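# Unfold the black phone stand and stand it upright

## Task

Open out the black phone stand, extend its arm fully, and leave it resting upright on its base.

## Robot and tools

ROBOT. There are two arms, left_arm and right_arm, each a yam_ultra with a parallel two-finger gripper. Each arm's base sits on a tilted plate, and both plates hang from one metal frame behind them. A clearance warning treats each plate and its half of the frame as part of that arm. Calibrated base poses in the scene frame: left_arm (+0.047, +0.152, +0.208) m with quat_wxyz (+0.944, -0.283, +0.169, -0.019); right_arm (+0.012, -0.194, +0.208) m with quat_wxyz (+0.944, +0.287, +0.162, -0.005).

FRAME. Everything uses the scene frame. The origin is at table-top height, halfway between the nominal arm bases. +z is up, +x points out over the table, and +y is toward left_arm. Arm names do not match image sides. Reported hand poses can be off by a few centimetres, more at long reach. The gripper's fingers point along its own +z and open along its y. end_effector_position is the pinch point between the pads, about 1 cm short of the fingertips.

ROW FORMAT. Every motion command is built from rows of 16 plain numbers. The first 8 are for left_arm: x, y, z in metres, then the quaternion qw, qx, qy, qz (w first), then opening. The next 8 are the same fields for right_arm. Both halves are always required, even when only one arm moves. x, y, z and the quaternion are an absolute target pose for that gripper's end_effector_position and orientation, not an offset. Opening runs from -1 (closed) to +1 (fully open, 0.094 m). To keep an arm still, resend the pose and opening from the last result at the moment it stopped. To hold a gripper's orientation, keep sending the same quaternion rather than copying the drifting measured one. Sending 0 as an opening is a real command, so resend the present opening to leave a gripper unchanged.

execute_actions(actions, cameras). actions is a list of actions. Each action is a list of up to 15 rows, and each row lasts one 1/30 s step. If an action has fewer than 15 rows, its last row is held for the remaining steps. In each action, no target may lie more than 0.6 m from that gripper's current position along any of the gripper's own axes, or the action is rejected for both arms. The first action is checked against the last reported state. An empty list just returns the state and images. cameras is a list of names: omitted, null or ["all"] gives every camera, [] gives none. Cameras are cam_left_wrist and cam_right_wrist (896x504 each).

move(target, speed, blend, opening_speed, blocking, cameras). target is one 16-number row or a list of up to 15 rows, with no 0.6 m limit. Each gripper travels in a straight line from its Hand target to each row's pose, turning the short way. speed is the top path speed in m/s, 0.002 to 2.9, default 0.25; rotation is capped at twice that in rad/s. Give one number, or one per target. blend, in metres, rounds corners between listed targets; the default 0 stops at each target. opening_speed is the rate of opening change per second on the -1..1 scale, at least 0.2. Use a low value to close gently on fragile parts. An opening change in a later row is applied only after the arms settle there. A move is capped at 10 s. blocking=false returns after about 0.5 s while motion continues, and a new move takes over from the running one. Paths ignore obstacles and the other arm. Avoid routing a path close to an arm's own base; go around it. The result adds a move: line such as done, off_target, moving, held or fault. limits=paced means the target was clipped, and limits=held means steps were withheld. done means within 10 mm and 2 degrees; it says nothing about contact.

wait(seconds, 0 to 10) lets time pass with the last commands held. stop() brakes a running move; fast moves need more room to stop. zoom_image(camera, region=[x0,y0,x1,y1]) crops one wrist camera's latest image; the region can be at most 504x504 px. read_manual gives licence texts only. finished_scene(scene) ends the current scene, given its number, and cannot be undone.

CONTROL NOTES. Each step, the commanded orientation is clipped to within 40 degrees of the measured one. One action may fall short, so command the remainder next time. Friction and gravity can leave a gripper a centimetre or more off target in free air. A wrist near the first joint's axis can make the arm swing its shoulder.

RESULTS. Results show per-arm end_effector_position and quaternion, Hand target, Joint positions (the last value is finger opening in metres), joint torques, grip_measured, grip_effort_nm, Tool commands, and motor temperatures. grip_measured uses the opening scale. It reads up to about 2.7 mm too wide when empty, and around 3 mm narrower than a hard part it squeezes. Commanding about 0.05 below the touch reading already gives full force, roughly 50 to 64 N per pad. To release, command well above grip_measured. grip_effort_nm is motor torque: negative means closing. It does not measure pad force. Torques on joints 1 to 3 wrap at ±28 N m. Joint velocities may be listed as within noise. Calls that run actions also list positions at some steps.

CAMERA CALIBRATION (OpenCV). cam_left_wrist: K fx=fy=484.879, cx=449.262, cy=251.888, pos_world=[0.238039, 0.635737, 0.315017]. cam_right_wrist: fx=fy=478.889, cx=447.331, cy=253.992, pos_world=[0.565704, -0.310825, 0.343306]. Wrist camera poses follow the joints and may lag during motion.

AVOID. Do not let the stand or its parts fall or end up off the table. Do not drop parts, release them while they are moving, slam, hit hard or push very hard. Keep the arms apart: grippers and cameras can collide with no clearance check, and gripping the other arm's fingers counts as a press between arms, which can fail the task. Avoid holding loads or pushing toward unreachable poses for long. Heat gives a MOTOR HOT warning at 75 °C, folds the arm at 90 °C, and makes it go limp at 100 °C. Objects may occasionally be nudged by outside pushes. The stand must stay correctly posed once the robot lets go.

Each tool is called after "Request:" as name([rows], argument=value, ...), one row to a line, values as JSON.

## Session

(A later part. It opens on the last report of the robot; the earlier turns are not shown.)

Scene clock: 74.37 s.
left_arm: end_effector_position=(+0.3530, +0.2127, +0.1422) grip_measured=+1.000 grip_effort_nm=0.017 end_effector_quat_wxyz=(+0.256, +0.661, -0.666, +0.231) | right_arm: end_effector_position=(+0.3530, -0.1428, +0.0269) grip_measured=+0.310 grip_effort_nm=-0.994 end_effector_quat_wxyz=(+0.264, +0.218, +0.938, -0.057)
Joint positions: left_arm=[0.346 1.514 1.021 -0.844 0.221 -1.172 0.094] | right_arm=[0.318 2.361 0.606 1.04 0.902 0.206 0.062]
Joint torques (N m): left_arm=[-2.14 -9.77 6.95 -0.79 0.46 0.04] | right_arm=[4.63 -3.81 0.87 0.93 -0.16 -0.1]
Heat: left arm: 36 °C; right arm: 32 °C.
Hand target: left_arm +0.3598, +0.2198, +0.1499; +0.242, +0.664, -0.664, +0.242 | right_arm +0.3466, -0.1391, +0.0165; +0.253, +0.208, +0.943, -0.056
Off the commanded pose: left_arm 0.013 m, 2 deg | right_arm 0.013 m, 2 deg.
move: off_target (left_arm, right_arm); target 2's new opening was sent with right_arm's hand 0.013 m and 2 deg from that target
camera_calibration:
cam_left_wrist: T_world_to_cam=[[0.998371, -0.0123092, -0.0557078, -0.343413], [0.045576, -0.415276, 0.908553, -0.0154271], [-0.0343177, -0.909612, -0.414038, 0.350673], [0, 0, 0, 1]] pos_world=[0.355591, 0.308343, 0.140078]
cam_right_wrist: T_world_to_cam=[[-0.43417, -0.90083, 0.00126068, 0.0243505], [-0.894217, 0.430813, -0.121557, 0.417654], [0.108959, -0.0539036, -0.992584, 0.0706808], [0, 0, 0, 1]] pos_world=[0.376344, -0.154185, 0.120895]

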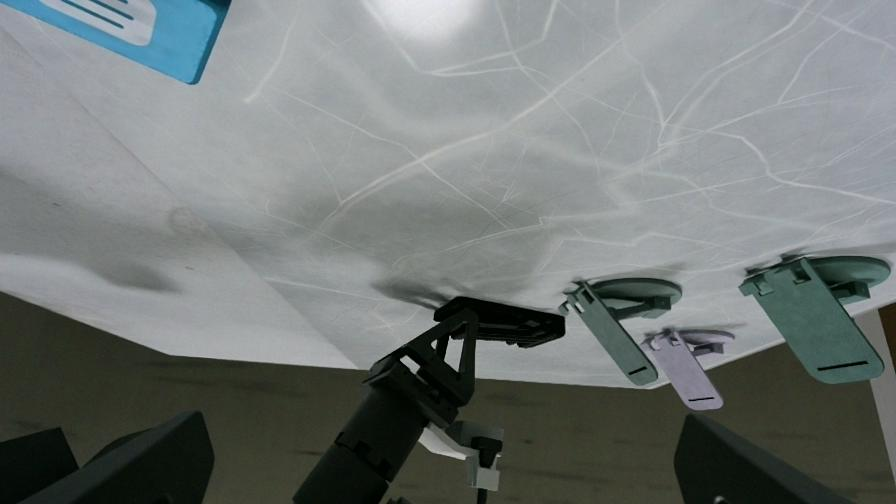

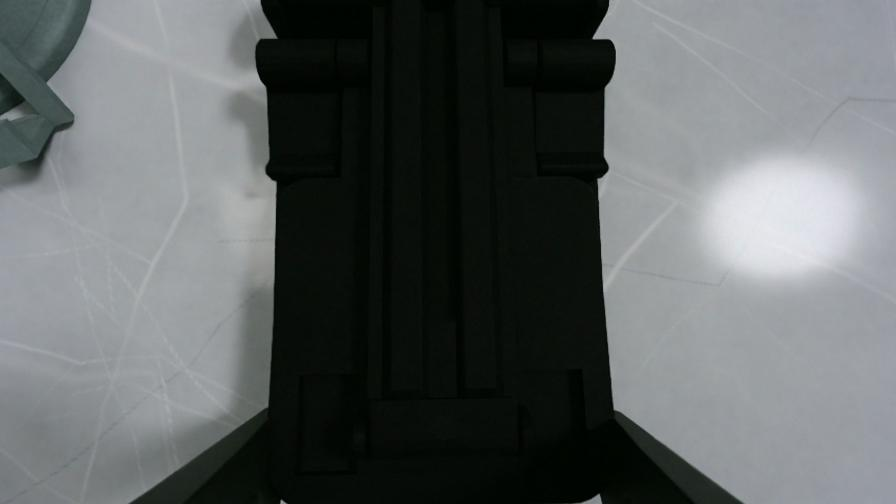

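Request:
move(target=[0.36,0.22,0.15,0.242,0.664,-0.664,0.242,1,0.352,-0.141,0.055,0.149,0.2125,0.966,-0.033,0.1], speed=0.05)

Request:
zoom_image(camera="cam_left_wrist", region=[400, 260, 600, 420])

Scene clock: 79.90 s.
left_arm: end_effector_position=(+0.3530, +0.2127, +0.1422) grip_measured=+1.000 grip_effort_nm=0.012 end_effector_quat_wxyz=(+0.256, +0.661, -0.666, +0.231) | right_arm: end_effector_position=(+0.3463, -0.1450, +0.0461) grip_measured=+0.310 grip_effort_nm=-0.984 end_effector_quat_wxyz=(+0.144, +0.209, +0.966, -0.044)
Joint positions: left_arm=[0.346 1.514 1.021 -0.844 0.221 -1.172 0.094] | right_arm=[0.332 2.111 0.733 0.277 0.847 0.474 0.062]
Joint torques (N m): left_arm=[-2.06 -9.72 7.02 -0.78 0.48 0.05] | right_arm=[7.2 -8.51 2.1 0.25 -0.03 0.11]
Heat: left arm: 36 °C; right arm: 32 °C.
Hand target: left_arm +0.3599, +0.2199, +0.1499; +0.242, +0.664, -0.664, +0.242 | right_arm +0.3520, -0.1410, +0.0549; +0.149, +0.212, +0.965, -0.033
Off the commanded pose: left_arm 0.013 m, 2 deg | right_arm 0.011 m, 1 deg.
move: off_target (left_arm, right_arm)
camera_calibration:
cam_left_wrist: T_world_to_cam=[[0.998371, -0.0123092, -0.0557078, -0.343413], [0.045576, -0.415276, 0.908553, -0.0154271], [-0.0343177, -0.909612, -0.414038, 0.350673], [0, 0, 0, 1]] pos_world=[0.355591, 0.308343, 0.140078]
cam_right_wrist: T_world_to_cam=[[-0.409496, -0.911715, 0.0329929, 0.00777334], [-0.903596, 0.410305, 0.123143, 0.403977], [-0.125809, 0.0206143, -0.99184, 0.182366], [0, 0, 0, 1]] pos_world=[0.391158, -0.162426, 0.130874]

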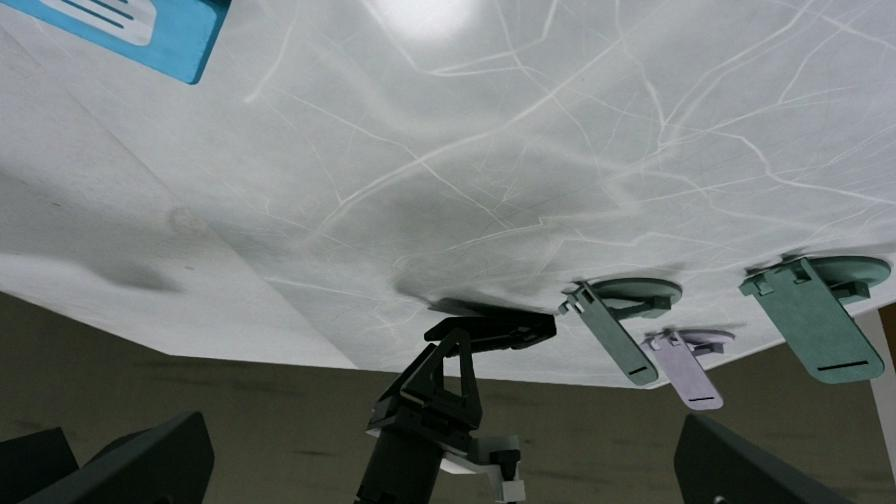

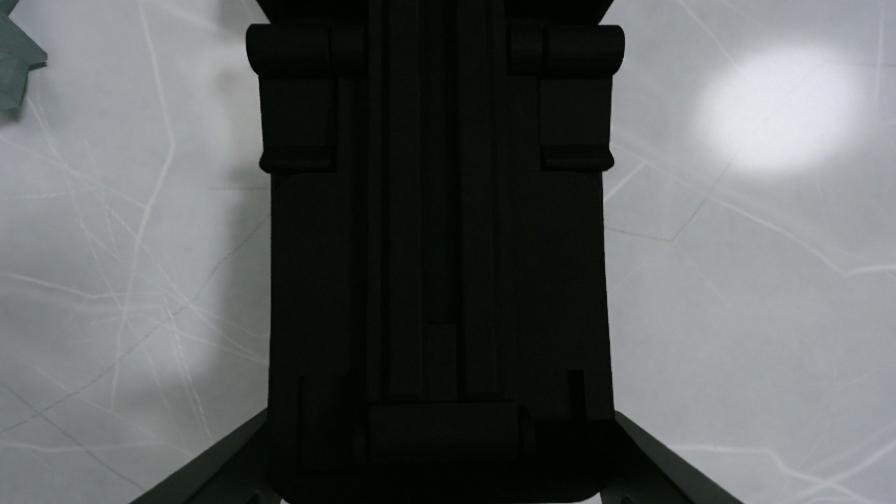

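Scaled by 2.520.

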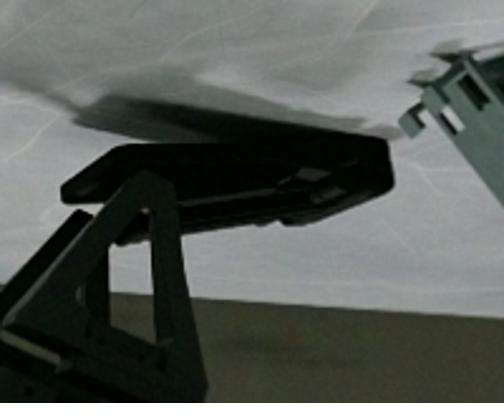

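Request:
zoom_image(camera="cam_left_wrist", region=[415, 300, 565, 380])

Scaled by 3.360.

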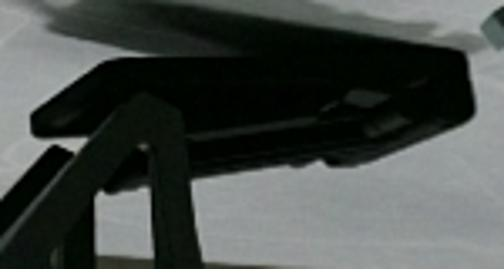

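Request:
move([
  [0.36,0.22,0.15,0.242,0.664,-0.664,0.242,1,0.348,-0.139,0.018,0.253,0.208,0.944,-0.056,0.1],
  [0.36,0.22,0.15,0.242,0.664,-0.664,0.242,1,0.347,-0.139,0.018,0.253,0.208,0.944,-0.056,0.5],
  [0.36,0.22,0.15,0.242,0.664,-0.664,0.242,1,0.347,-0.139,0.025,0.085,0.214,0.973,-0.02,0.5],
  [0.36,0.22,0.15,0.242,0.664,-0.664,0.242,1,0.347,-0.139,0.025,0.085,0.214,0.973,-0.02,0.1],
], speed=0.05, opening_speed=0.4)

Request:
zoom_image(camera="cam_left_wrist", region=[415, 280, 575, 370])

Scene clock: 98.33 s.
left_arm: end_effector_position=(+0.3530, +0.2126, +0.1422) grip_measured=+1.000 grip_effort_nm=0.017 end_effector_quat_wxyz=(+0.256, +0.661, -0.666, +0.231) | right_arm: end_effector_position=(+0.3441, -0.1338, +0.0233) grip_measured=+0.292 grip_effort_nm=-0.979 end_effector_quat_wxyz=(+0.085, +0.202, +0.976, -0.018)
Joint positions: left_arm=[0.346 1.514 1.021 -0.844 0.221 -1.172 0.094] | right_arm=[0.281 2.174 0.832 0.148 0.741 0.492 0.061]
Joint torques (N m): left_arm=[-2.11 -9.76 7.02 -0.81 0.48 0.02] | right_arm=[5.07 -7.95 1.78 0.16 0.1 0.14]
Heat: left arm: 36 °C; right arm: 33 °C.
Hand target: left_arm +0.3598, +0.2198, +0.1499; +0.242, +0.664, -0.664, +0.242 | right_arm +0.3469, -0.1390, +0.0249; +0.085, +0.214, +0.973, -0.020
Off the commanded pose: left_arm 0.013 m, 2 deg | right_arm 0.006 m, 1 deg.
move: off_target (left_arm); target 2's new opening was sent with right_arm's hand 0.011 m and 1 deg from that target
camera_calibration:
cam_left_wrist: T_world_to_cam=[[0.998352, -0.0125065, -0.0560114, -0.343203], [0.0457732, -0.415208, 0.908574, -0.0155166], [-0.0346194, -0.909641, -0.413951, 0.350773], [0, 0, 0, 1]] pos_world=[0.355491, 0.308343, 0.140078]
cam_right_wrist: T_world_to_cam=[[-0.389327, -0.921074, 0.00687568, 0.0102956], [-0.891789, 0.378796, 0.247438, 0.388982], [-0.230513, 0.0902025, -0.968879, 0.204156], [0, 0, 0, 1]] pos_world=[0.397959, -0.156277, 0.101483]

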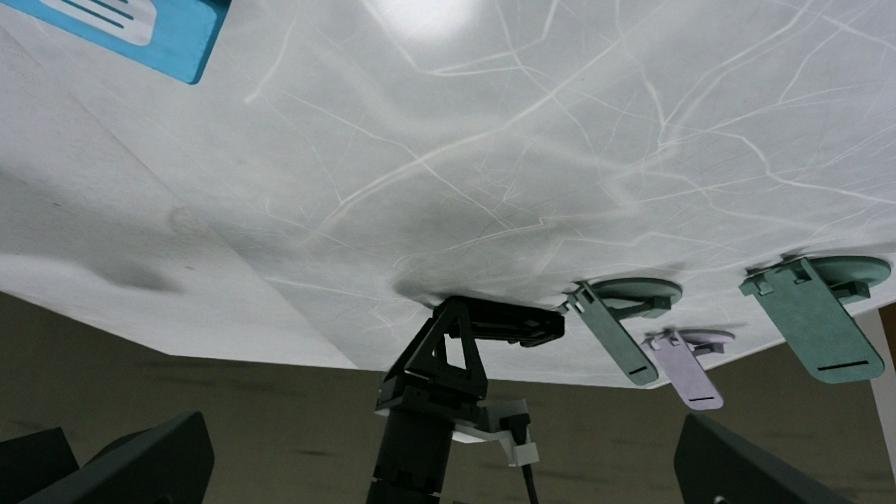

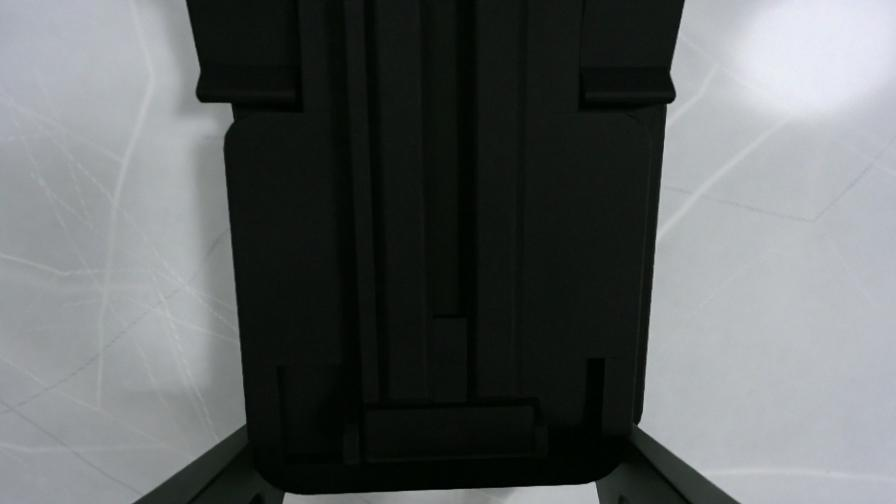

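Scaled by 3.150.

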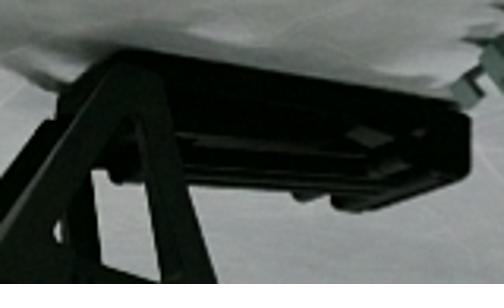

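Request:
move([
  [0.36,0.22,0.15,0.242,0.664,-0.664,0.242,1,0.347,-0.139,0.025,0.085,0.214,0.973,-0.02,0.5],
  [0.36,0.22,0.15,0.242,0.664,-0.664,0.242,1,0.350,-0.141,0.036,0.085,0.214,0.973,-0.02,0.5],
  [0.36,0.22,0.15,0.242,0.664,-0.664,0.242,1,0.350,-0.141,0.036,0.085,0.214,0.973,-0.02,0.1],
], speed=0.05, opening_speed=0.4)

Request:
zoom_image(camera="cam_left_wrist", region=[415, 280, 575, 370])

Scene clock: 104.50 s.
left_arm: end_effector_position=(+0.3530, +0.2126, +0.1422) grip_measured=+1.000 grip_effort_nm=0.012 end_effector_quat_wxyz=(+0.256, +0.661, -0.666, +0.231) | right_arm: end_effector_position=(+0.3408, -0.1385, +0.0276) grip_measured=+0.103 grip_effort_nm=-0.095 end_effector_quat_wxyz=(+0.074, +0.202, +0.976, -0.023)
Joint positions: left_arm=[0.346 1.514 1.021 -0.844 0.221 -1.172 0.094] | right_arm=[0.281 2.149 0.836 0.088 0.744 0.512 0.052]
Joint torques (N m): left_arm=[-2.07 -9.76 6.99 -0.79 0.44 0.05] | right_arm=[6.28 -8.85 2.17 0.19 0.15 0.15]
Heat: left arm: 36 °C; right arm: 33 °C.
Hand target: left_arm +0.3598, +0.2199, +0.1499; +0.242, +0.664, -0.664, +0.242 | right_arm +0.3499, -0.1410, +0.0359; +0.085, +0.214, +0.973, -0.020
Off the commanded pose: left_arm 0.013 m, 2 deg | right_arm 0.013 m, 2 deg.
move: off_target (left_arm, right_arm); target 3's new opening was sent with right_arm's hand 0.012 m and 2 deg from that target
camera_calibration:
cam_left_wrist: T_world_to_cam=[[0.998352, -0.0125065, -0.0560114, -0.343203], [0.0457732, -0.415208, 0.908574, -0.0155166], [-0.0346194, -0.909641, -0.413951, 0.350773], [0, 0, 0, 1]] pos_world=[0.355491, 0.308343, 0.140078]
cam_right_wrist: T_world_to_cam=[[-0.389391, -0.920846, 0.0204117, 0.00438052], [-0.885587, 0.380389, 0.266532, 0.384274], [-0.253199, 0.0857088, -0.96361, 0.214931], [0, 0, 0, 1]] pos_world=[0.396434, -0.160562, 0.104598]

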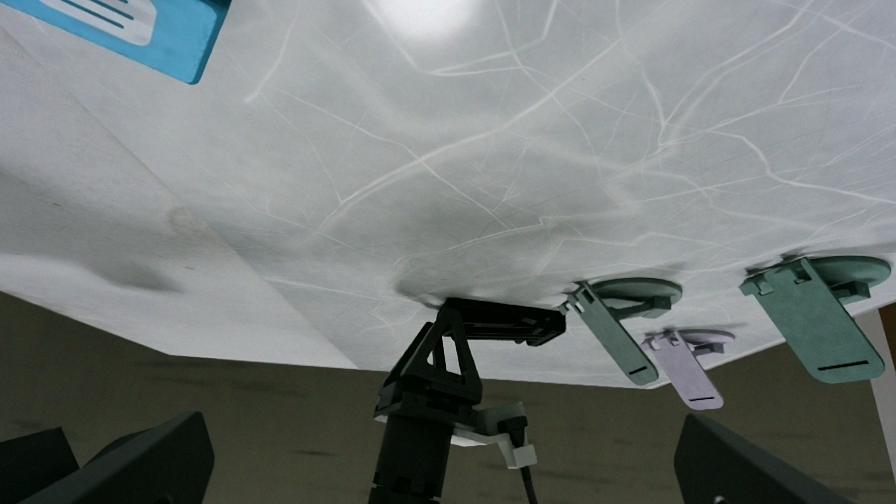

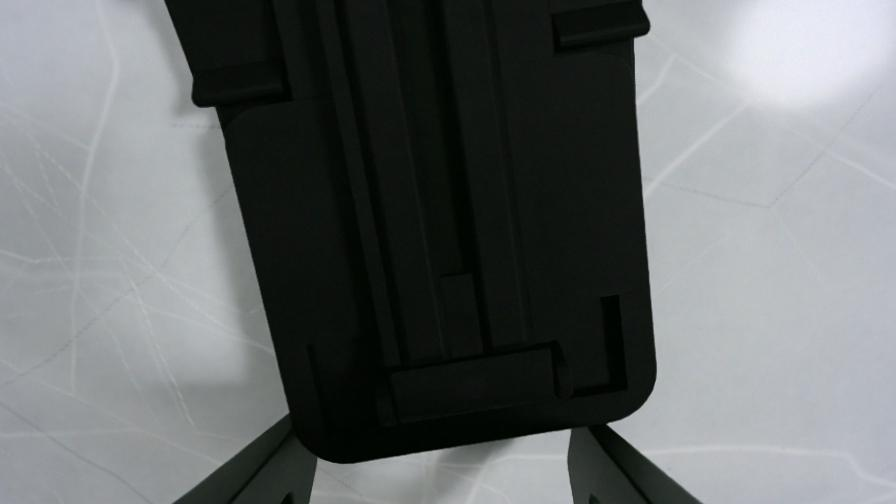

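Scaled by 3.150.

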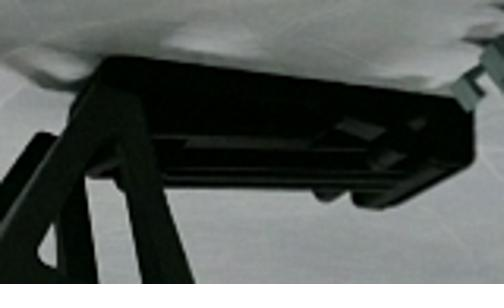

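Request:
move([
  [0.36,0.22,0.15,0.242,0.664,-0.664,0.242,1,0.342,-0.139,0.035,0.085,0.214,0.973,-0.02,0.9],
  [0.36,0.22,0.15,0.242,0.664,-0.664,0.242,1,0.345,-0.139,0.09,0.253,0.208,0.944,-0.056,0.9],
], speed=0.1)

Scene clock: 111.20 s.
left_arm: end_effector_position=(+0.3530, +0.2126, +0.1422) grip_measured=+1.000 grip_effort_nm=0.017 end_effector_quat_wxyz=(+0.256, +0.661, -0.666, +0.231) | right_arm: end_effector_position=(+0.3404, -0.1377, +0.0806) grip_measured=+0.897 grip_effort_nm=0.188 end_effector_quat_wxyz=(+0.239, +0.202, +0.948, -0.057)
Joint positions: left_arm=[0.346 1.514 1.021 -0.844 0.221 -1.172 0.094] | right_arm=[0.461 2.091 0.576 0.571 0.984 0.416 0.089]
Joint torques (N m): left_arm=[-2.06 -9.69 7.01 -0.8 0.46 0.04] | right_arm=[6.64 -7.36 0.96 0.95 0.36 -0.07]
Heat: left arm: 37 °C; right arm: 33 °C.
Hand target: left_arm +0.3598, +0.2199, +0.1499; +0.242, +0.664, -0.664, +0.242 | right_arm +0.3449, -0.1389, +0.0898; +0.253, +0.208, +0.943, -0.056
Off the commanded pose: left_arm 0.013 m, 2 deg | right_arm 0.011 m, 2 deg.
move: off_target (left_arm, right_arm)
camera_calibration:
cam_left_wrist: T_world_to_cam=[[0.998352, -0.0125065, -0.0560114, -0.343203], [0.0457732, -0.415208, 0.908574, -0.0155166], [-0.0346194, -0.909641, -0.413951, 0.350773], [0, 0, 0, 1]] pos_world=[0.355491, 0.308343, 0.140078]
cam_right_wrist: T_world_to_cam=[[-0.405105, -0.914061, 0.0195758, 0.0102679], [-0.912493, 0.40289, -0.0709729, 0.409013], [0.0569867, -0.0466142, -0.997286, 0.144765], [0, 0, 0, 1]] pos_world=[0.369132, -0.148654, 0.1732]

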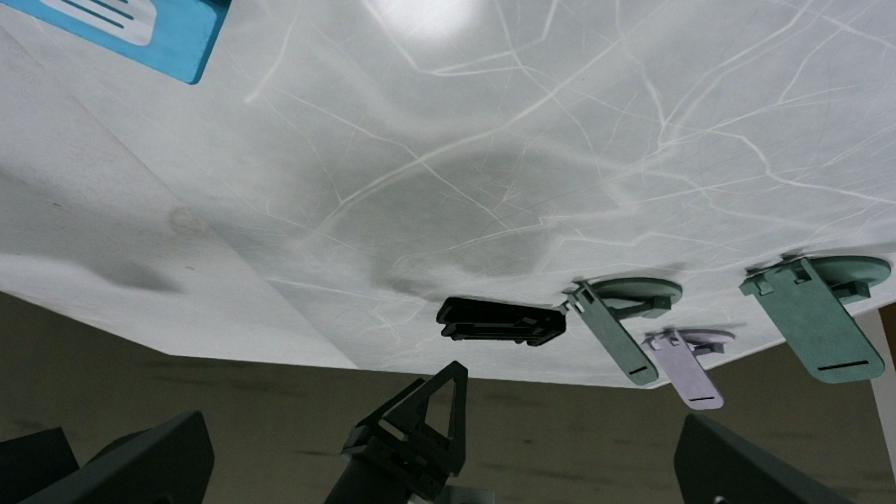

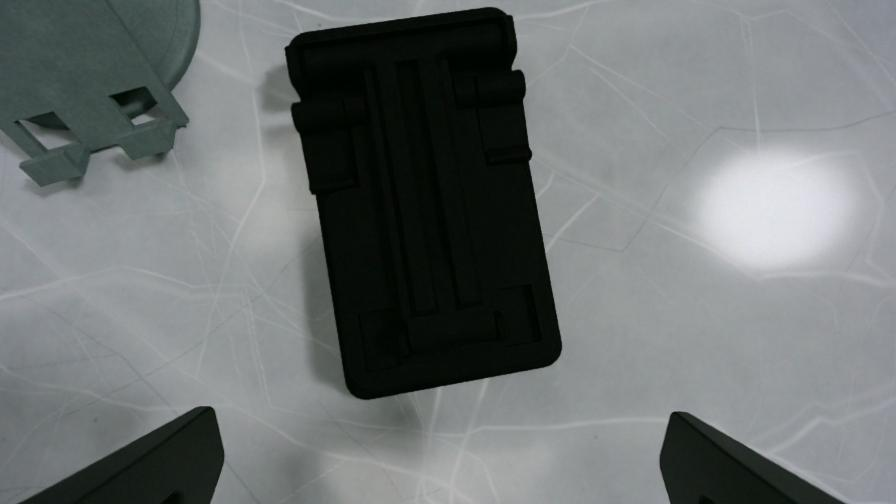

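Request:
move([
  [0.36,0.30,0.2,0.242,0.664,-0.664,0.242,1,0.395,-0.156,0.08,0,0.128,0.992,0,1],
  [0.36,0.30,0.2,0.242,0.664,-0.664,0.242,1,0.395,-0.156,0.025,0,0.128,0.992,0,1],
  [0.36,0.30,0.2,0.242,0.664,-0.664,0.242,1,0.395,-0.156,0.025,0,0.128,0.992,0,0.15],
  [0.36,0.30,0.2,0.242,0.664,-0.664,0.242,1,0.395,-0.156,0.07,0,0.128,0.992,0,0.15],
  [0.36,0.30,0.2,0.242,0.664,-0.664,0.242,1,0.36,0.0,0.07,0,0,1,0,0.15],
], speed=0.13, opening_speed=0.7)

Scene clock: 129.50 s.
left_arm: end_effector_position=(+0.3548, +0.2924, +0.1907) grip_measured=+1.000 grip_effort_nm=0.012 end_effector_quat_wxyz=(+0.260, +0.661, -0.665, +0.233) | right_arm: end_effector_position=(+0.3666, -0.0060, +0.0737) grip_measured=+0.289 grip_effort_nm=-0.984 end_effector_quat_wxyz=(+0.003, +0.009, +1.000, +0.011)
Joint positions: left_arm=[0.528 1.488 1.321 -1.221 0.265 -0.989 0.094] | right_arm=[0.562 2.437 1.417 -0.564 0.654 0.569 0.061]
Joint torques (N m): left_arm=[-1.31 -10.92 8.49 -1.01 0.44 0.04] | right_arm=[9.14 -6.27 4.16 -0.01 0.15 0.11]
Heat: left arm: 39 °C; right arm: 34 °C.
Hand target: left_arm +0.3598, +0.2998, +0.1999; +0.242, +0.664, -0.664, +0.242 | right_arm +0.3599, -0.0002, +0.0701; +0.001, +0.000, +1.000, +0.001
Off the commanded pose: left_arm 0.013 m, 2 deg | right_arm 0.010 m, 2 deg.
move: off_target (left_arm); target 3's new opening was sent with right_arm's hand 0.012 m and 1 deg from that target
camera_calibration:
cam_left_wrist: T_world_to_cam=[[0.998206, -0.0126582, -0.0585215, -0.340846], [0.0482695, -0.408178, 0.911625, -0.0300458], [-0.0354267, -0.912815, -0.406835, 0.443257], [0, 0, 0, 1]] pos_world=[0.357388, 0.388033, 0.187776]
cam_right_wrist: T_world_to_cam=[[-0.0087486, -0.999811, -0.0173459, -0.00183536], [-0.913585, 0.000939099, 0.406648, 0.342192], [-0.406555, 0.0194045, -0.91342, 0.3066], [0, 0, 0, 1]] pos_world=[0.437255, -0.00810581, 0.140872]

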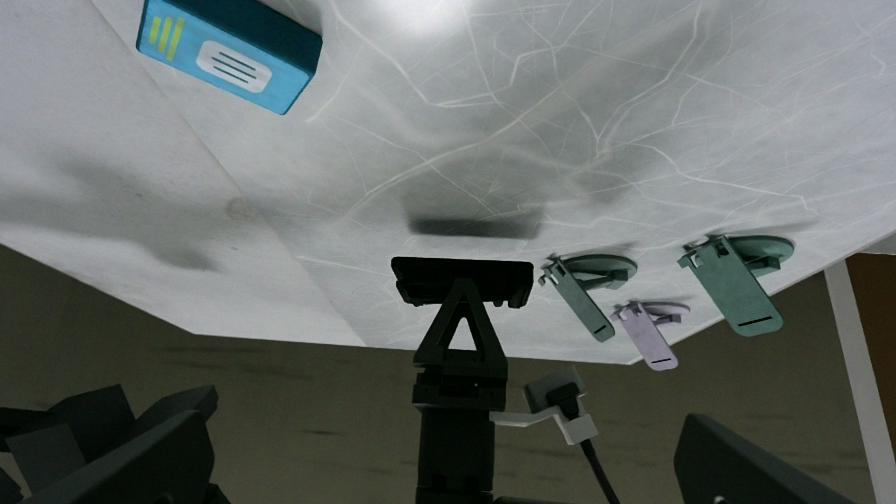

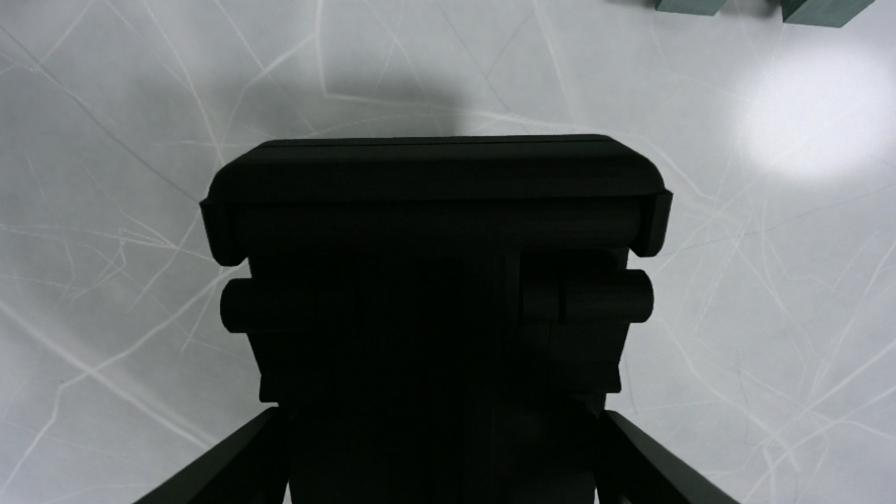

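Request:
zoom_image(camera="cam_left_wrist", region=[380, 240, 550, 330])

Scaled by 2.965.

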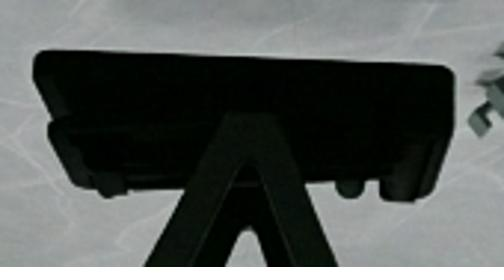

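Request:
move([
  [0.38,0.25,0.2,0.5,0.5,-0.5,0.5,1,0.38,-0.06,0.22,0,0.707,0.707,0,0.15],
], speed=0.2)

Request:
zoom_image(camera="cam_left_wrist", region=[300, 150, 600, 350])

Scene clock: 144.40 s.
left_arm: end_effector_position=(+0.3821, +0.2530, +0.2061) grip_measured=+1.000 grip_effort_nm=0.017 end_effector_quat_wxyz=(-0.421, -0.558, +0.523, -0.488) | right_arm: end_effector_position=(+0.3785, -0.0628, +0.2080) grip_measured=+0.289 grip_effort_nm=-0.984 end_effector_quat_wxyz=(-0.020, +0.658, +0.753, +0.026)
Joint positions: left_arm=[0.659 1.861 1.485 -1.554 0.855 -0.559 0.094] | right_arm=[0.655 2.09 1.476 -1.01 0.614 2.085 0.061]
Joint torques (N m): left_arm=[-1.74 -7.95 4.12 -1.82 0.53 0.03] | right_arm=[8.87 -9.68 3.29 0.3 -0.08 0.11]
Motor temperatures (°C): left_arm=[28 40 32 30 30 28 26] | right_arm=[33 35 28 29 28 28 30]
Heat: left arm: 40 °C; right arm: 35 °C.
Hand target: left_arm +0.3799, +0.2495, +0.2000; +0.435, +0.560, -0.506, +0.491 | right_arm +0.3801, -0.0603, +0.2196; -0.017, +0.664, +0.746, +0.045
Off the commanded pose: left_arm 0.007 m, 12 deg | right_arm 0.012 m, 9 deg.
joint sent to its limit (left arm) — joint 4 (wrist pitch), lower limit. The joint targets are off in orientation, not in position.
joint sent to its limit (right arm) — joint 6 (wrist roll), upper limit. The joint targets are off in orientation, not in position.
move: off_target (left_arm, right_arm)
camera_calibration:
cam_left_wrist: T_world_to_cam=[[0.99596, 0.0879018, 0.0183591, -0.408007], [-0.0409548, 0.262691, 0.96401, -0.207956], [0.0799155, -0.960868, 0.26523, 0.244161], [0, 0, 0, 1]] pos_world=[0.37833, 0.325099, 0.143203]
cam_right_wrist: T_world_to_cam=[[-0.989685, -0.143032, -0.00811829, 0.367085], [-0.130036, 0.87309, 0.469899, 0.0434789], [-0.0601227, 0.466108, -0.882683, 0.325781], [0, 0, 0, 1]] pos_world=[0.388539, -0.137305, 0.27011]

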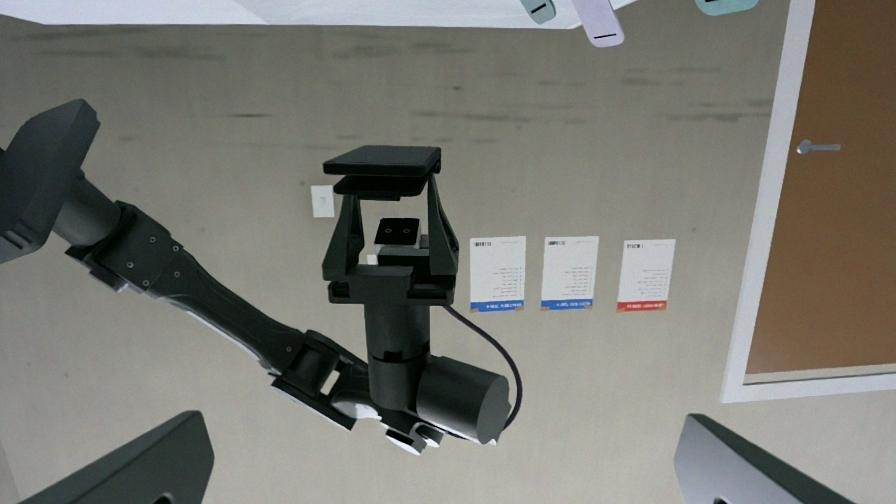

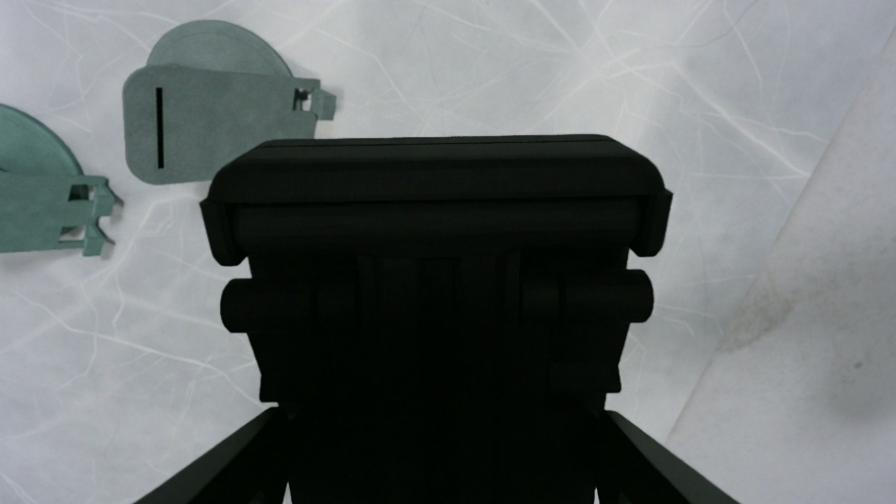

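Scaled by 1.680.

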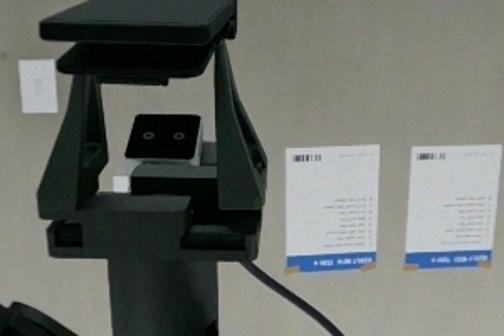

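Request:
move([
  [0.353,0.06,0.165,0.4217,0.578,-0.5024,0.4851,1,0.3801,-0.0603,0.2196,-0.017,0.664,0.746,0.045,0.15],
], speed=0.15)

Request:
zoom_image(camera="cam_left_wrist", region=[250, 200, 650, 500])

Scene clock: 157.30 s.
left_arm: end_effector_position=(+0.3519, +0.0629, +0.1578) grip_measured=+1.000 grip_effort_nm=0.012 end_effector_quat_wxyz=(-0.425, -0.585, +0.498, -0.479) | right_arm: end_effector_position=(+0.3787, -0.0624, +0.2081) grip_measured=+0.289 grip_effort_nm=-0.984 end_effector_quat_wxyz=(-0.021, +0.658, +0.752, +0.027)
Joint positions: left_arm=[0.238 1.797 0.737 -0.297 0.898 -1.333 0.094] | right_arm=[0.655 2.09 1.476 -1.008 0.613 2.086 0.061]
Joint torques (N m): left_arm=[-5.57 -8.46 1.84 -0.49 0.58 -0.11] | right_arm=[8.88 -9.66 3.23 0.28 -0.03 0.12]
Heat: left arm: 38 °C; right arm: 38 °C.
Hand target: left_arm +0.3530, +0.0600, +0.1650; +0.422, +0.578, -0.503, +0.485 | right_arm +0.3800, -0.0603, +0.2195; -0.017, +0.664, +0.746, +0.045
Off the commanded pose: left_arm 0.008 m, 1 deg | right_arm 0.012 m, 2 deg.
move: off_target (right_arm)
camera_calibration:
cam_left_wrist: T_world_to_cam=[[0.990256, 0.132267, -0.0435726, -0.351428], [0.00786215, 0.259289, 0.965768, -0.129963], [0.139037, -0.9567, 0.255723, 0.057094], [0, 0, 0, 1]] pos_world=[0.341088, 0.134802, 0.0956011]
cam_right_wrist: T_world_to_cam=[[-0.989896, -0.141523, -0.00882404, 0.367704], [-0.128931, 0.87243, 0.471426, 0.0423506], [-0.0590191, 0.4678, -0.881862, 0.325144], [0, 0, 0, 1]] pos_world=[0.388638, -0.137012, 0.270012]

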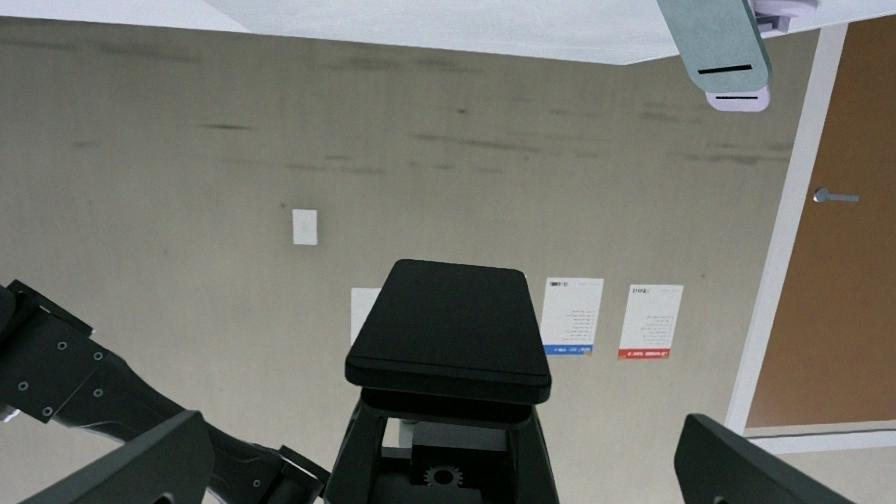

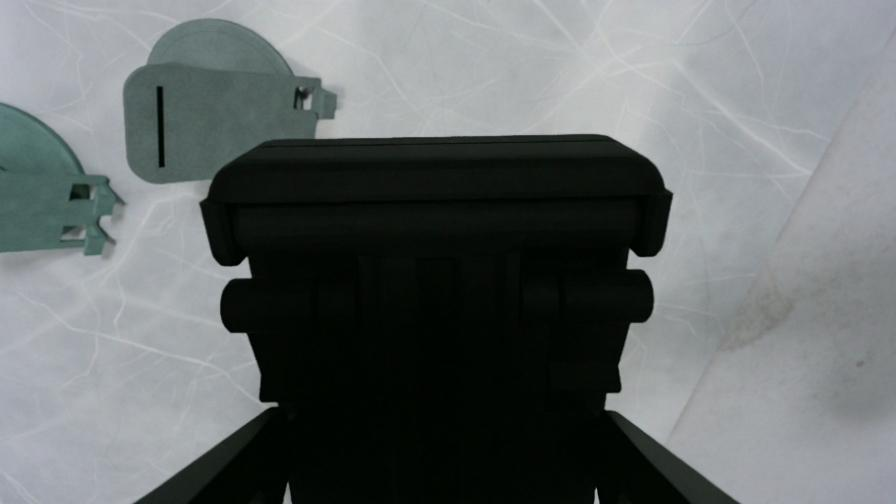

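Scaled by 1.260.

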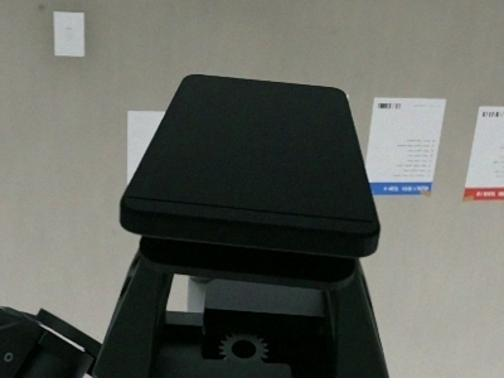

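Request:
move([
  [0.3655,-0.017,0.177,0.3974,0.5527,-0.5301,0.5052,1,0.3801,-0.0603,0.2196,-0.017,0.664,0.746,0.045,0.15],
], speed=0.1)

Request:
zoom_image(camera="cam_left_wrist", region=[250, 204, 650, 504])

Scene clock: 171.47 s.
left_arm: end_effector_position=(+0.3754, -0.0078, +0.1783) grip_measured=+1.000 grip_effort_nm=0.012 end_effector_quat_wxyz=(-0.383, -0.557, +0.528, -0.513) | right_arm: end_effector_position=(+0.3789, -0.0623, +0.2081) grip_measured=+0.289 grip_effort_nm=-0.979 end_effector_quat_wxyz=(-0.021, +0.658, +0.752, +0.027)
Joint positions: left_arm=[-0.034 1.858 0.671 0.165 0.797 -1.619 0.094] | right_arm=[0.655 2.09 1.476 -1.007 0.613 2.086 0.061]
Joint torques (N m): left_arm=[-6.31 -4.85 2.51 0.31 0.6 -0.08] | right_arm=[8.92 -9.63 3.19 0.24 -0.05 0.14]
Heat: left arm: 39 °C; right arm: 39 °C.
Hand target: left_arm +0.3654, -0.0165, +0.1771; +0.397, +0.553, -0.530, +0.505 | right_arm +0.3801, -0.0603, +0.2195; -0.017, +0.664, +0.746, +0.045
Off the commanded pose: left_arm 0.014 m, 2 deg | right_arm 0.012 m, 2 deg.
move: off_target (left_arm, right_arm)
camera_calibration:
cam_left_wrist: T_world_to_cam=[[0.986216, 0.137719, 0.0917163, -0.387005], [-0.122946, 0.238953, 0.963216, -0.0822248], [0.110737, -0.961215, 0.252591, -0.00792773], [0, 0, 0, 1]] pos_world=[0.372439, 0.0653255, 0.116697]
cam_right_wrist: T_world_to_cam=[[-0.989955, -0.141076, -0.00930591, 0.367917], [-0.128749, 0.872346, 0.471632, 0.0422132], [-0.0584177, 0.468092, -0.881747, 0.32492], [0, 0, 0, 1]] pos_world=[0.388637, -0.137013, 0.270012]

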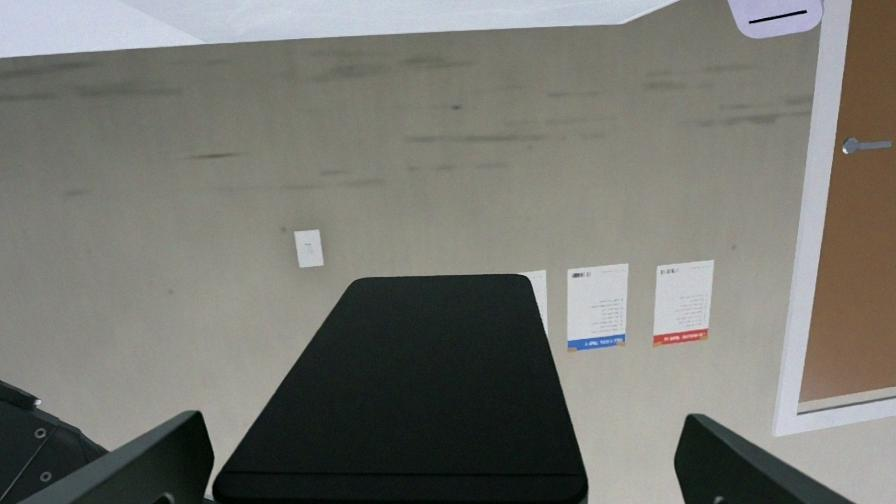

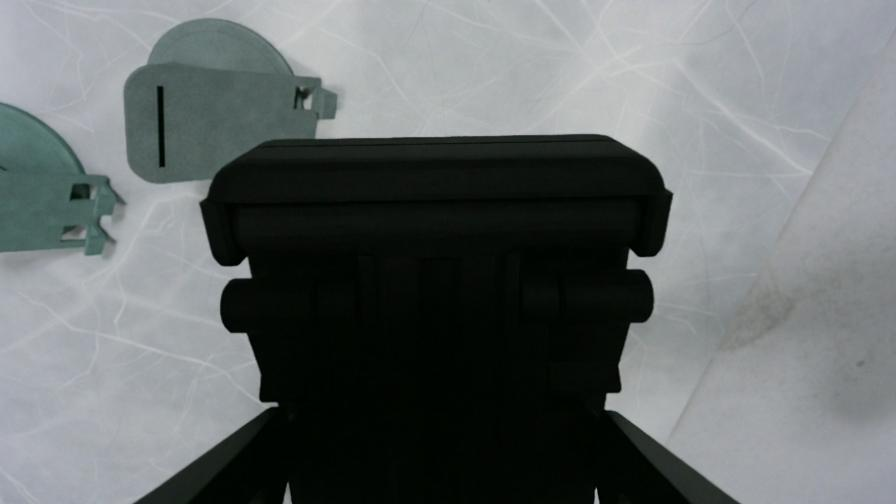

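Scaled by 1.260.

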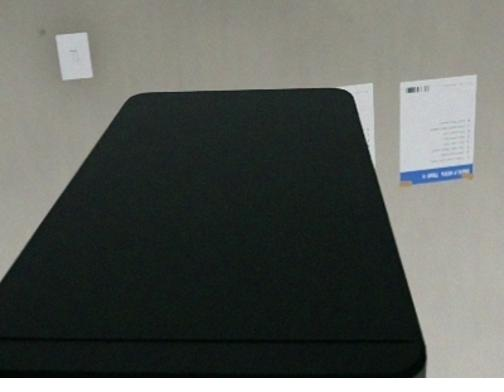

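Request:
move([
  [0.356,-0.025,0.176,0.3974,0.5527,-0.5301,0.5052,1,0.3801,-0.0603,0.2196,-0.017,0.664,0.746,0.045,0.15],
], speed=0.1)

Request:
zoom_image(camera="cam_left_wrist", region=[150, 204, 750, 504])

Scene clock: 178.30 s.
left_arm: end_effector_position=(+0.3656, -0.0155, +0.1763) grip_measured=+1.000 grip_effort_nm=0.012 end_effector_quat_wxyz=(-0.384, -0.559, +0.527, -0.512) | right_arm: end_effector_position=(+0.3789, -0.0623, +0.2081) grip_measured=+0.289 grip_effort_nm=-0.979 end_effector_quat_wxyz=(-0.021, +0.658, +0.752, +0.027)
Joint positions: left_arm=[-0.053 1.872 0.627 0.241 0.785 -1.647 0.094] | right_arm=[0.655 2.09 1.476 -1.007 0.613 2.086 0.061]
Joint torques (N m): left_arm=[-6.53 -4.67 2.4 0.32 0.63 -0.08] | right_arm=[8.75 -9.8 3.18 0.29 -0.08 0.11]
Motor temperatures (°C): left_arm=[28 38 30 30 30 28 26] | right_arm=[33 40 28 29 28 28 30]
Heat: left arm: 38 °C; right arm: 40 °C.
Hand target: left_arm +0.3558, -0.0245, +0.1761; +0.397, +0.553, -0.530, +0.505 | right_arm +0.3801, -0.0603, +0.2195; -0.017, +0.664, +0.746, +0.045
Off the commanded pose: left_arm 0.014 m, 2 deg | right_arm 0.012 m, 2 deg.
move: off_target (left_arm, right_arm)
camera_calibration:
cam_left_wrist: T_world_to_cam=[[0.986388, 0.139139, 0.0876285, -0.375486], [-0.119236, 0.238266, 0.963853, -0.0811013], [0.113231, -0.961181, 0.251613, -0.0144012], [0, 0, 0, 1]] pos_world=[0.362335, 0.0577263, 0.114697]
cam_right_wrist: T_world_to_cam=[[-0.989987, -0.140836, -0.00954694, 0.368139], [-0.12864, 0.872274, 0.471794, 0.0420434], [-0.0581182, 0.468298, -0.881657, 0.324768], [0, 0, 0, 1]] pos_world=[0.388736, -0.136914, 0.270012]

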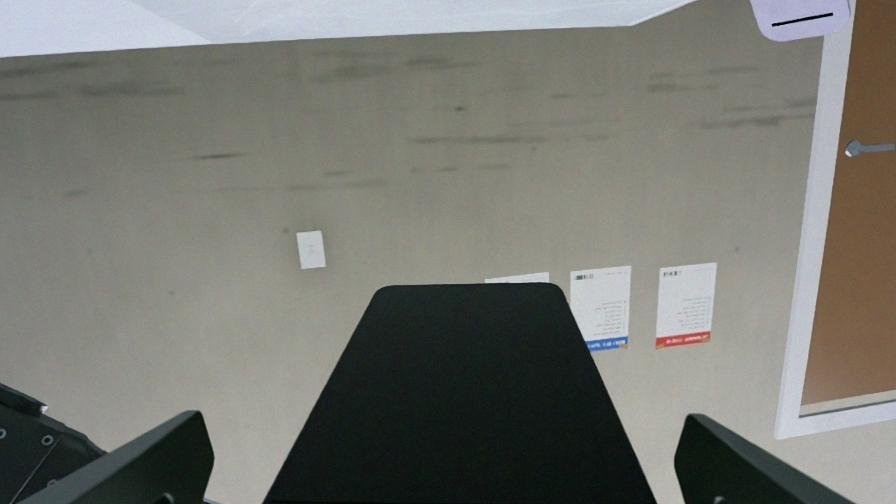

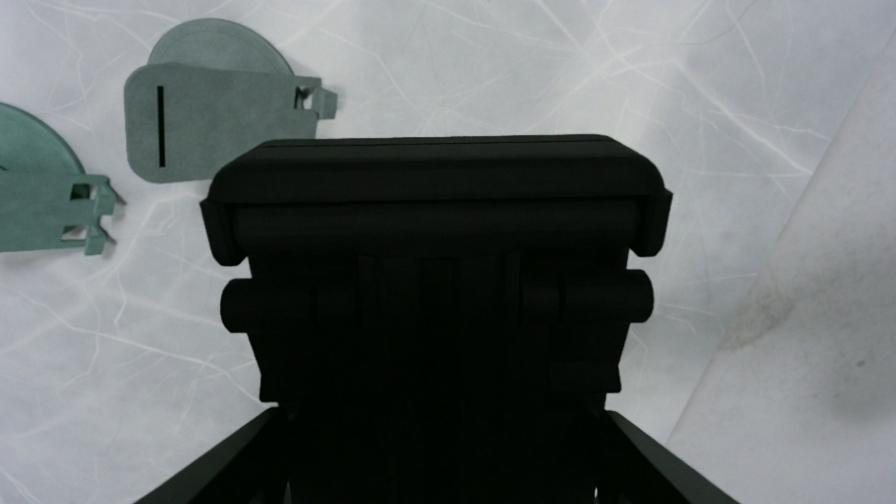

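Region (150, 204, 750, 504) is 600x300 pixels. A region can be at most 504 by 504 pixels.

Request:
move([
  [0.356,-0.025,0.176,0.3974,0.5527,-0.5301,0.5052,0.15,0.3801,-0.0603,0.2196,-0.017,0.664,0.746,0.045,0.15],
], opening_speed=0.4)

Scene clock: 182.03 s.
left_arm: end_effector_position=(+0.3676, -0.0151, +0.1762) grip_measured=+0.476 grip_effort_nm=-1.013 end_effector_quat_wxyz=(-0.380, -0.559, +0.527, -0.515) | right_arm: end_effector_position=(+0.3787, -0.0620, +0.2081) grip_measured=+0.289 grip_effort_nm=-0.984 end_effector_quat_wxyz=(-0.022, +0.658, +0.752, +0.028)
Joint positions: left_arm=[-0.053 1.872 0.627 0.251 0.783 -1.647 0.069] | right_arm=[0.655 2.09 1.476 -1.007 0.611 2.086 0.061]
Joint torques (N m): left_arm=[-6.45 -4.77 2.52 0.21 0.64 -0.07] | right_arm=[8.79 -9.83 3.29 0.28 -0.05 0.12]
Heat: left arm: 37 °C; right arm: 40 °C.
Hand target: left_arm +0.3559, -0.0244, +0.1762; +0.397, +0.553, -0.530, +0.505 | right_arm +0.3801, -0.0603, +0.2195; -0.017, +0.664, +0.746, +0.045
Off the commanded pose: left_arm 0.015 m, 2 deg | right_arm 0.012 m, 2 deg.
move: off_target (left_arm, right_arm)
camera_calibration:
cam_left_wrist: T_world_to_cam=[[0.984864, 0.144928, 0.0950741, -0.378072], [-0.127645, 0.235355, 0.963491, -0.0777921], [0.117261, -0.961043, 0.250292, -0.0155793], [0, 0, 0, 1]] pos_world=[0.364246, 0.0581296, 0.114796]
cam_right_wrist: T_world_to_cam=[[-0.989994, -0.140845, -0.00866082, 0.36772], [-0.128131, 0.871522, 0.473321, 0.0412697], [-0.0591166, 0.469694, -0.880848, 0.324984], [0, 0, 0, 1]] pos_world=[0.38854, -0.136819, 0.269913]

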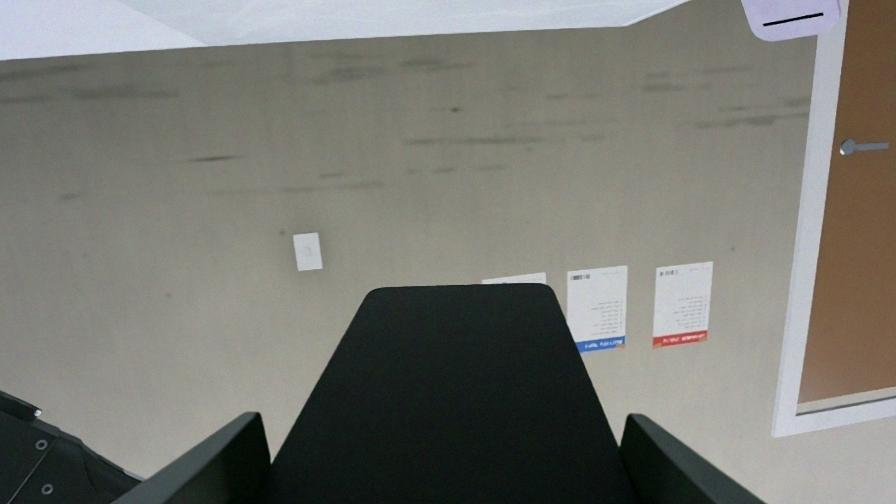

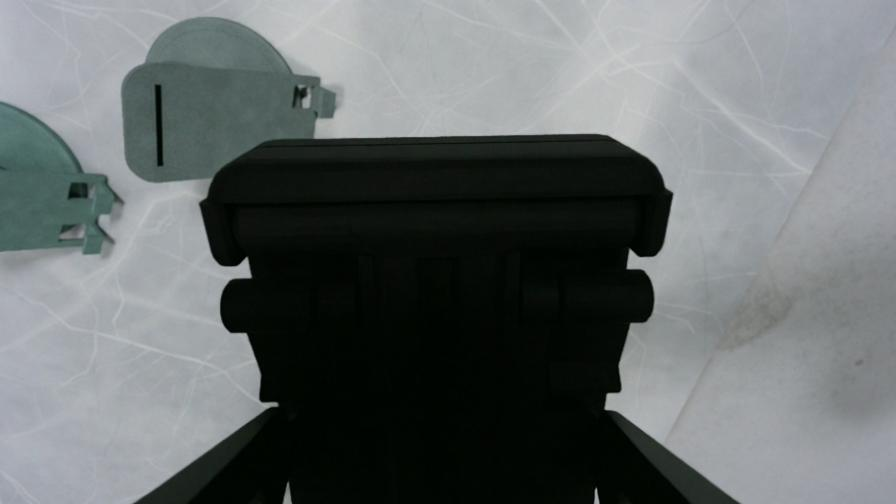

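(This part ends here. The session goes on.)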